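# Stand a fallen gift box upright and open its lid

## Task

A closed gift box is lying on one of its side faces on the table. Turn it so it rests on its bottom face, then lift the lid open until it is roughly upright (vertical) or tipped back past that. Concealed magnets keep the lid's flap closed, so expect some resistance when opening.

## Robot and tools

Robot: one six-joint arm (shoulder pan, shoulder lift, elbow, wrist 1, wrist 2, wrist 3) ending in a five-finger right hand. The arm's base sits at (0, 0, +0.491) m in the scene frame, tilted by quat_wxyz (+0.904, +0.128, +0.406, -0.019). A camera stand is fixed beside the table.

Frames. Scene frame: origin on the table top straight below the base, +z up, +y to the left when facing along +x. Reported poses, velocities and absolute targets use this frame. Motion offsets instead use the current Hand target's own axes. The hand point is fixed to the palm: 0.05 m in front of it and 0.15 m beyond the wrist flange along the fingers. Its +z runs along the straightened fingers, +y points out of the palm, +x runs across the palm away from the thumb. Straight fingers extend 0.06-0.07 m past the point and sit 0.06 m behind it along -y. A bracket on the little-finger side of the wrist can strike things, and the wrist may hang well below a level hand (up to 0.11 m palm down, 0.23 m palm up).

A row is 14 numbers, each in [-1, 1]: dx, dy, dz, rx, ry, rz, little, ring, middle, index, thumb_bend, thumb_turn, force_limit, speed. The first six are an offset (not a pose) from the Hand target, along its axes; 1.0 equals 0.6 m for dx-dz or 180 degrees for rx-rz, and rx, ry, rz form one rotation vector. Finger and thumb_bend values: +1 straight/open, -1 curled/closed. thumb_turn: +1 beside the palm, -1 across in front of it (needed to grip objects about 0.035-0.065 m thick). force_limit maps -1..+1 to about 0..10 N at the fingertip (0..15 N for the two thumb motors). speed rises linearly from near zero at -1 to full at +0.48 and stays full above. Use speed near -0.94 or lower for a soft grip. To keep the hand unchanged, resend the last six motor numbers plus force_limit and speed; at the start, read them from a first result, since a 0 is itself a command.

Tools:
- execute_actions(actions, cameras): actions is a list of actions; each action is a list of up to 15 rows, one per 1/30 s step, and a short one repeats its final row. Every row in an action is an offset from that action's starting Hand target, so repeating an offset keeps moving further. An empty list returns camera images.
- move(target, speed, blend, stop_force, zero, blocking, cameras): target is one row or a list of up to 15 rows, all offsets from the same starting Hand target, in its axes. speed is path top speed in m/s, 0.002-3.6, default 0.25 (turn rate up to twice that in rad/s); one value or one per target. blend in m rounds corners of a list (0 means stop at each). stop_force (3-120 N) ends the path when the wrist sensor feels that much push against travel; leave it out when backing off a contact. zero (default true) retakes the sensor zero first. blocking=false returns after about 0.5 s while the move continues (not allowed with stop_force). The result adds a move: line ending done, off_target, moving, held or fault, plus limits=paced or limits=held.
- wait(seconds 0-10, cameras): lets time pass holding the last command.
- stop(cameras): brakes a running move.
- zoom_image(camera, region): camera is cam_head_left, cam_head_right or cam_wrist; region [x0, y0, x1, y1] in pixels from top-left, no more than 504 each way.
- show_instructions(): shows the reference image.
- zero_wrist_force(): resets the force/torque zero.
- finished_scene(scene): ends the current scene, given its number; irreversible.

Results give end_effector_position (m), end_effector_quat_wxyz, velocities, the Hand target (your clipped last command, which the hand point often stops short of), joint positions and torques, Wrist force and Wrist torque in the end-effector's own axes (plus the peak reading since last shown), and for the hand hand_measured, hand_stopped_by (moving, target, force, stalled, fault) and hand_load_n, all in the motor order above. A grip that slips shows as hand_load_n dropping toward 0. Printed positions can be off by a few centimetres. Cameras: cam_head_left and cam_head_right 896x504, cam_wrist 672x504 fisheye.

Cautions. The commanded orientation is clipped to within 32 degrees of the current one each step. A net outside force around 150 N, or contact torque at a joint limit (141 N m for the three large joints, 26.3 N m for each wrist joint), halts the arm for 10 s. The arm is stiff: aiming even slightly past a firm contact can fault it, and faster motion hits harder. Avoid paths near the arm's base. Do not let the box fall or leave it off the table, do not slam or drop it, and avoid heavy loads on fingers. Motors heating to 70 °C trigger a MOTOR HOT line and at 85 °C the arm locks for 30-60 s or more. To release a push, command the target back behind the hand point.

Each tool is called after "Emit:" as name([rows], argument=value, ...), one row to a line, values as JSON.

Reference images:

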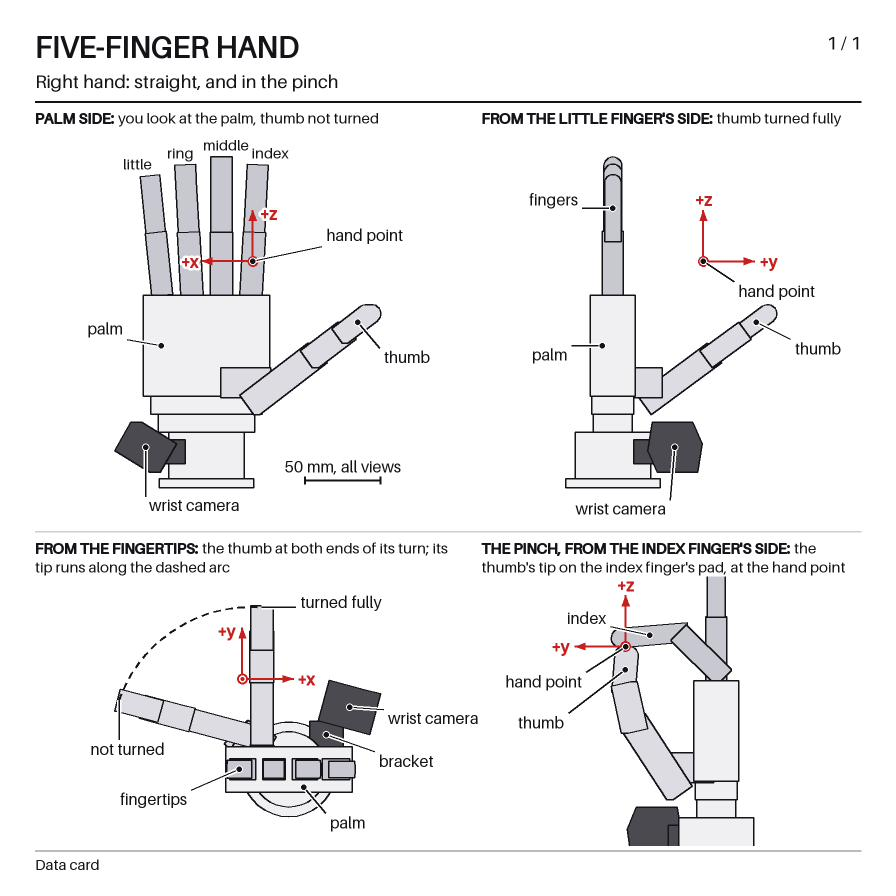

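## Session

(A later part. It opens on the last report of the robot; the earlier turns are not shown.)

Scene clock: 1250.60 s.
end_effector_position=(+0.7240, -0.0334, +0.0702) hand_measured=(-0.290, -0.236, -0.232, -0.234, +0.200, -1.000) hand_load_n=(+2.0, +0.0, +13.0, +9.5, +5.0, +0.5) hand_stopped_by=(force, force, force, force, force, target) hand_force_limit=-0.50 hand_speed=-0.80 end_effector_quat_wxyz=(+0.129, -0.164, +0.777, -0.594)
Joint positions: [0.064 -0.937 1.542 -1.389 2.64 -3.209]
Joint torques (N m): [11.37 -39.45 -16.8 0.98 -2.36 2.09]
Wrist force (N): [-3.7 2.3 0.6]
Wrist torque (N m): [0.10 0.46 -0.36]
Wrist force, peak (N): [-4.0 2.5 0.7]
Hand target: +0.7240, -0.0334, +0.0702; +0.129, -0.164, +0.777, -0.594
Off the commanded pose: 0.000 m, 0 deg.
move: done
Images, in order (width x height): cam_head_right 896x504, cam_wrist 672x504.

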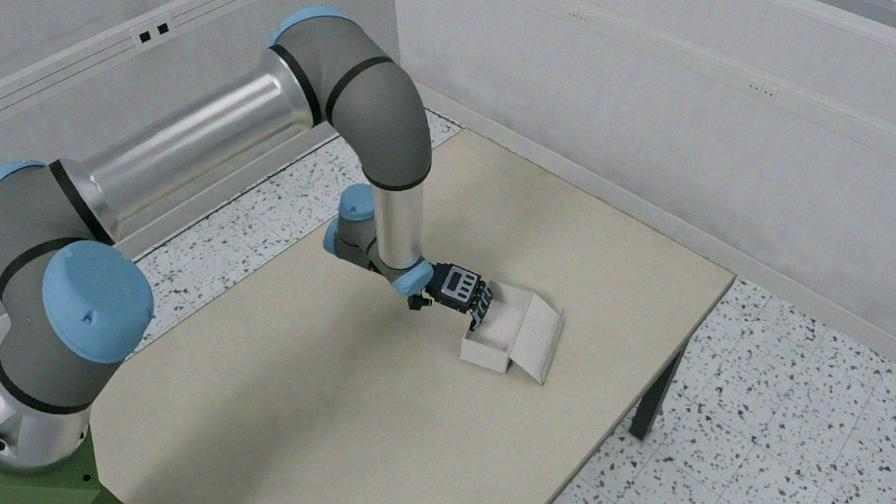

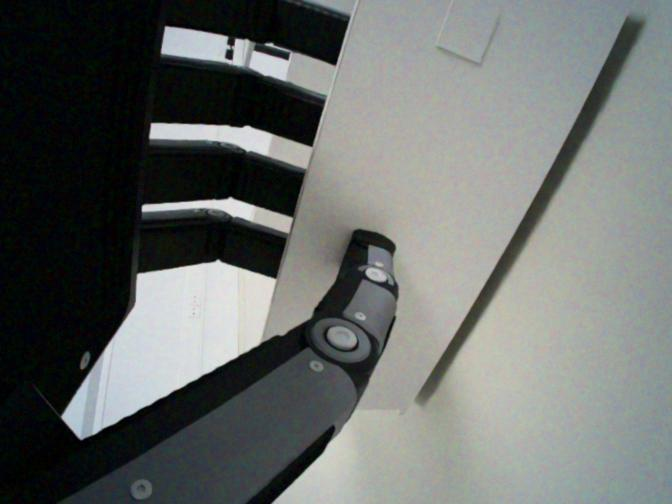

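Emit:
move(target=[0,0.0161,0.0043,0,0,0,-0.35,-0.35,-0.35,-0.35,-0.2,-1,-0.5,-0.8], speed=0.01, stop_force=4, zero=false, cameras=["cam_head_right","cam_wrist"])

Emit:
zoom_image(camera="cam_head_right", region=[400, 240, 580, 400])

Scene clock: 1257.23 s.
end_effector_position=(+0.7241, -0.0333, +0.0605) hand_measured=(-0.290, -0.236, -0.232, -0.234, +0.202, -1.000) hand_load_n=(+1.0, +0.0, +15.5, +5.5, +6.0, +0.0) hand_stopped_by=(force, force, force, force, force, target) hand_force_limit=-0.50 hand_speed=-0.80 end_effector_quat_wxyz=(+0.129, -0.164, +0.777, -0.594)
Joint positions: [0.06 -0.916 1.522 -1.385 2.637 -3.204]
Joint torques (N m): [16.59 -48.1 9.94 0.18 -1.63 0.18]
Wrist force (N): [-2.9 -3.8 -1.7]
Wrist torque (N m): [-0.05 0.48 -0.41]
Wrist force, peak (N): [-2.9 -4.0 -1.6]
Hand target: +0.7240, -0.0333, +0.0605; +0.129, -0.164, +0.777, -0.594
Off the commanded pose: 0.000 m, 0 deg.
move: contact
Images, in order (width x height): cam_head_right 896x504, cam_wrist 672x504.

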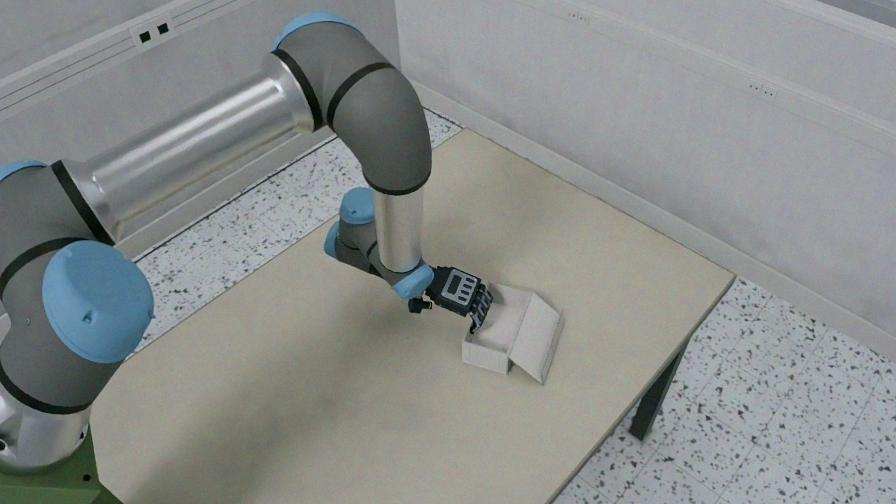

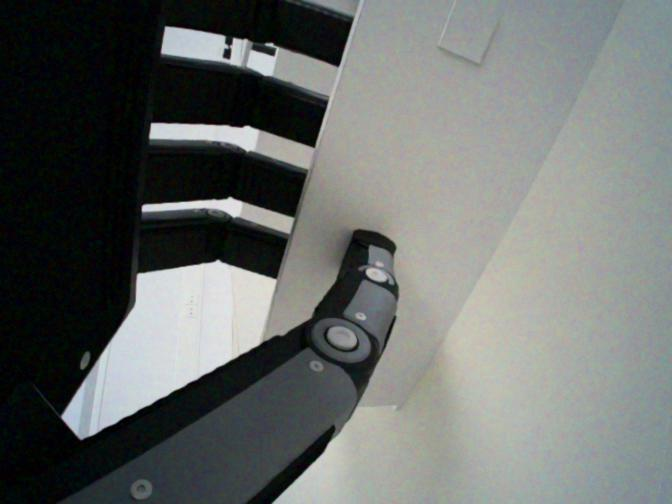

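Scaled by 2.800.

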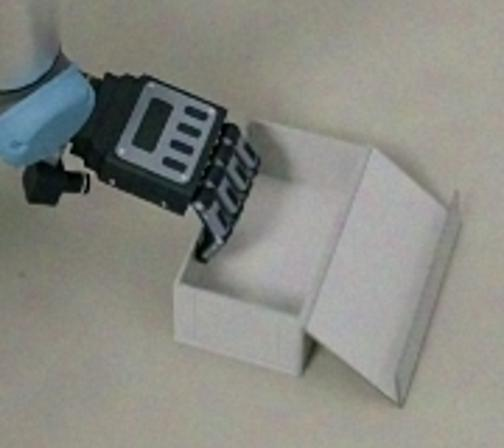

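Emit:
move(target=[0,0,0,0,0,0,-0.35,-0.35,-0.35,-0.35,1,-1,-0.5,-0.5], cameras=[])

Emit:
move(target=[0,0,0,0,0,0,0,0,0,0,1,-1,-0.5,-0.7], cameras=["all"])

Scene clock: 1276.90 s.
end_effector_position=(+0.7240, -0.0333, +0.0605) hand_measured=(-0.290, -0.236, -0.232, -0.234, +1.000, -1.000) hand_load_n=(+0.0, +0.0, +0.0, +0.0, +0.0, +0.0) hand_stopped_by=(force, force, force, force, target, target) hand_force_limit=-0.50 hand_speed=-0.50 end_effector_quat_wxyz=(+0.129, -0.164, +0.777, -0.594)
Joint positions: [0.061 -0.916 1.522 -1.385 2.637 -3.204]
Joint torques (N m): [26.13 -39.67 2.33 1.09 1.84 -1.85]
Wrist force (N): [-3.6 1.1 0.5]
Wrist torque (N m): [0.09 0.48 -0.44]
Wrist force, peak (N): [-3.1 -5.4 -0.5]
Hand target: +0.7240, -0.0333, +0.0605; +0.129, -0.164, +0.777, -0.594
Off the commanded pose: 0.000 m, 0 deg.
move: done
No camera images: "cameras" was empty.

Scene clock: 1277.53 s.
end_effector_position=(+0.7240, -0.0333, +0.0605) hand_measured=(+0.000, +0.000, +0.000, +0.000, +1.000, -1.000) hand_load_n=(+0.0, +0.0, +0.0, +0.0, +0.0, +0.0) hand_stopped_by=(target, target, target, target, target, target) hand_force_limit=-0.50 hand_speed=-0.70 end_effector_quat_wxyz=(+0.129, -0.164, +0.777, -0.594)
Joint positions: [0.061 -0.916 1.522 -1.385 2.637 -3.204]
Joint torques (N m): [26.49 -39.27 -2.27 0.76 1.55 -1.97]
Wrist force (N): [-4.0 1.0 0.4]
Wrist torque (N m): [0.05 0.53 -0.46]
Wrist force, peak (N): [-4.0 1.0 0.4]
Hand target: +0.7240, -0.0333, +0.0605; +0.129, -0.164, +0.777, -0.594
Off the commanded pose: 0.000 m, 0 deg.
move: done

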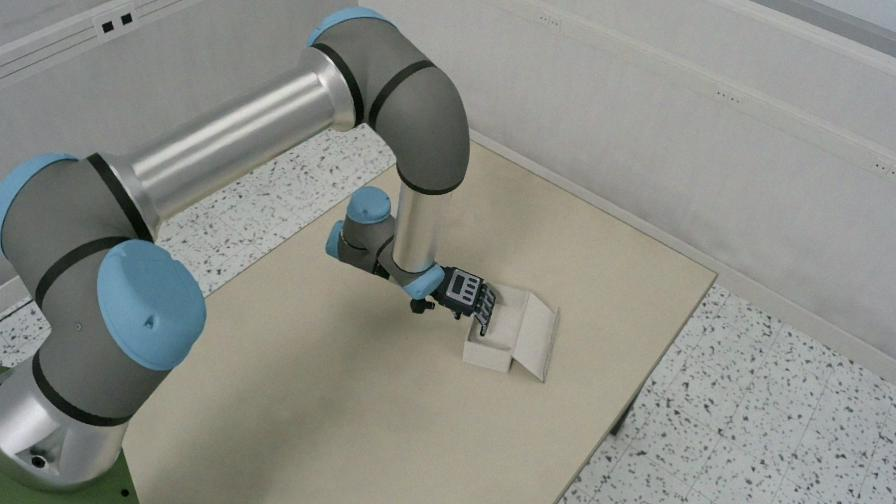

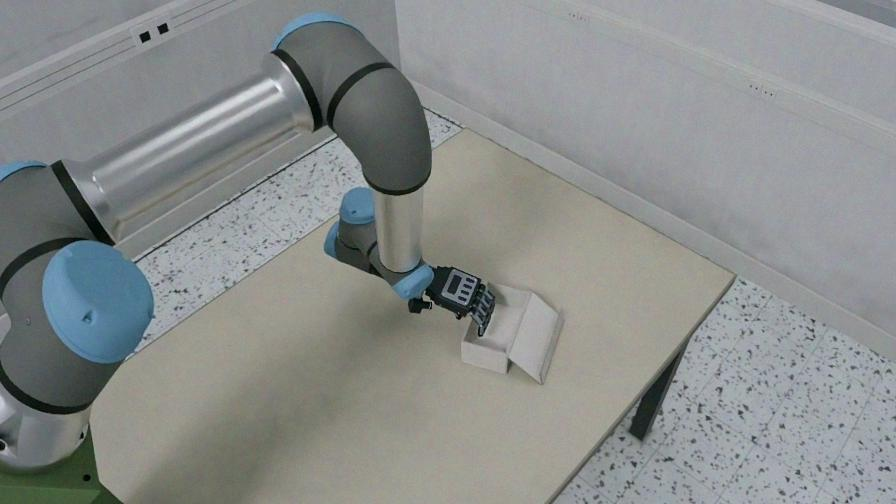

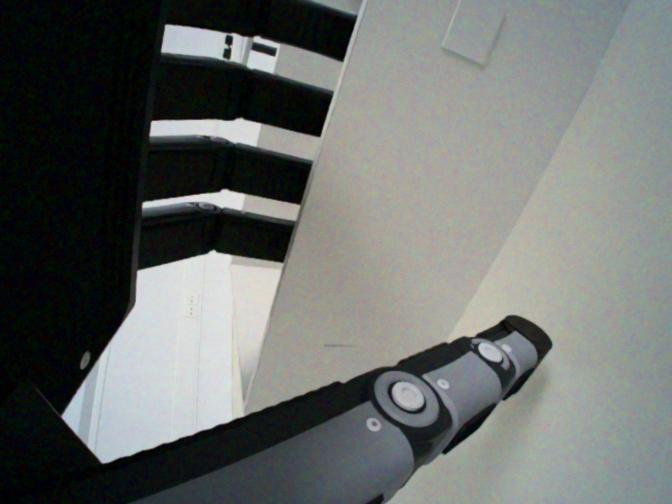

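Emit:
move([
  [0,-0.16,-0.043,0,0,0,0,0,0,0,1,-1,-0.5,-0.7],
  [0,-0.3,-0.25,0,0,0,0,0,0,0,1,-1,-0.5,-0.7],
], speed=[0.06,0.25], cameras=["all"])

Scene clock: 1283.83 s.
end_effector_position=(+0.6832, +0.0555, +0.2734) hand_measured=(+0.000, +0.000, +0.000, +0.000, +1.000, -1.000) hand_load_n=(+0.0, +0.0, -0.5, +0.0, +0.0, +0.0) hand_stopped_by=(target, target, target, target, target, target) hand_force_limit=-0.50 hand_speed=-0.70 end_effector_quat_wxyz=(+0.129, -0.164, +0.777, -0.594)
Joint positions: [0.328 -1.247 1.932 -1.968 2.779 -3.755]
Joint torques (N m): [30.4 -31.25 8.76 -3.71 -3.39 -1.96]
Wrist force (N): [-3.5 1.1 0.1]
Wrist torque (N m): [0.09 0.47 -0.29]
Wrist force, peak (N): [-4.0 1.6 0.8]
Hand target: +0.6831, +0.0555, +0.2734; +0.129, -0.164, +0.777, -0.594
Off the commanded pose: 0.000 m, 0 deg.
move: done

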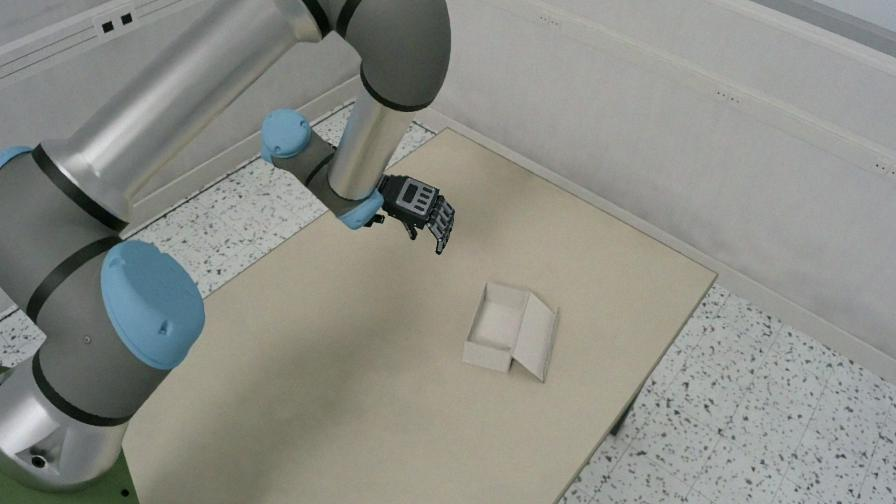

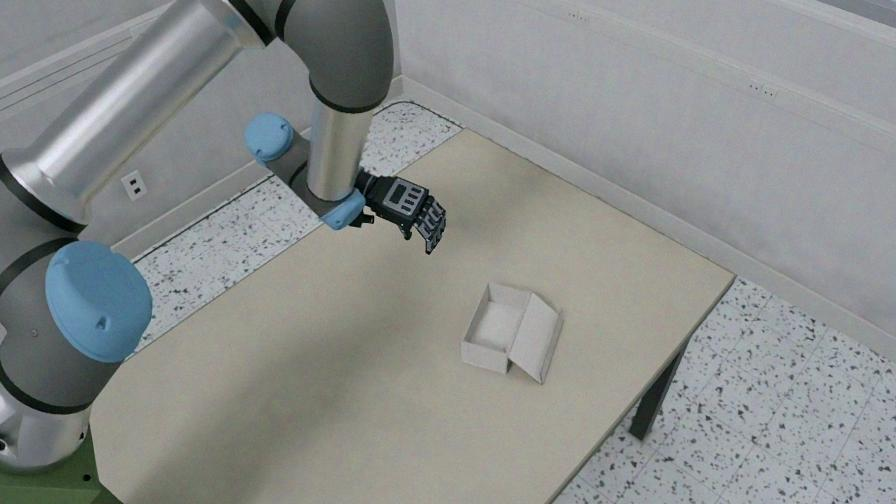

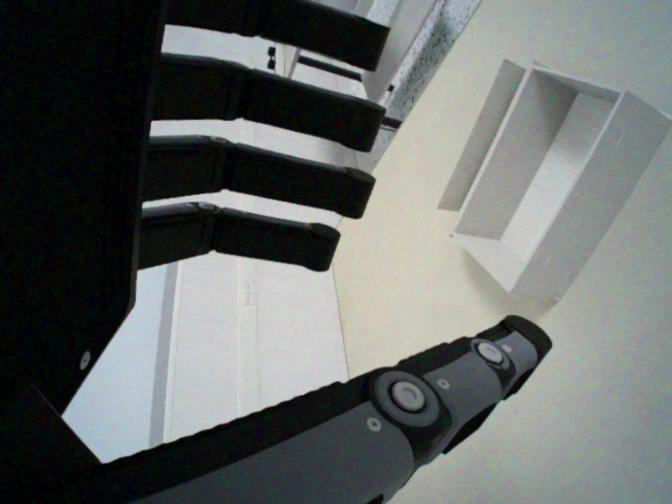

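Emit:
finished_scene(scene=1)

The scene is finished: the task was done.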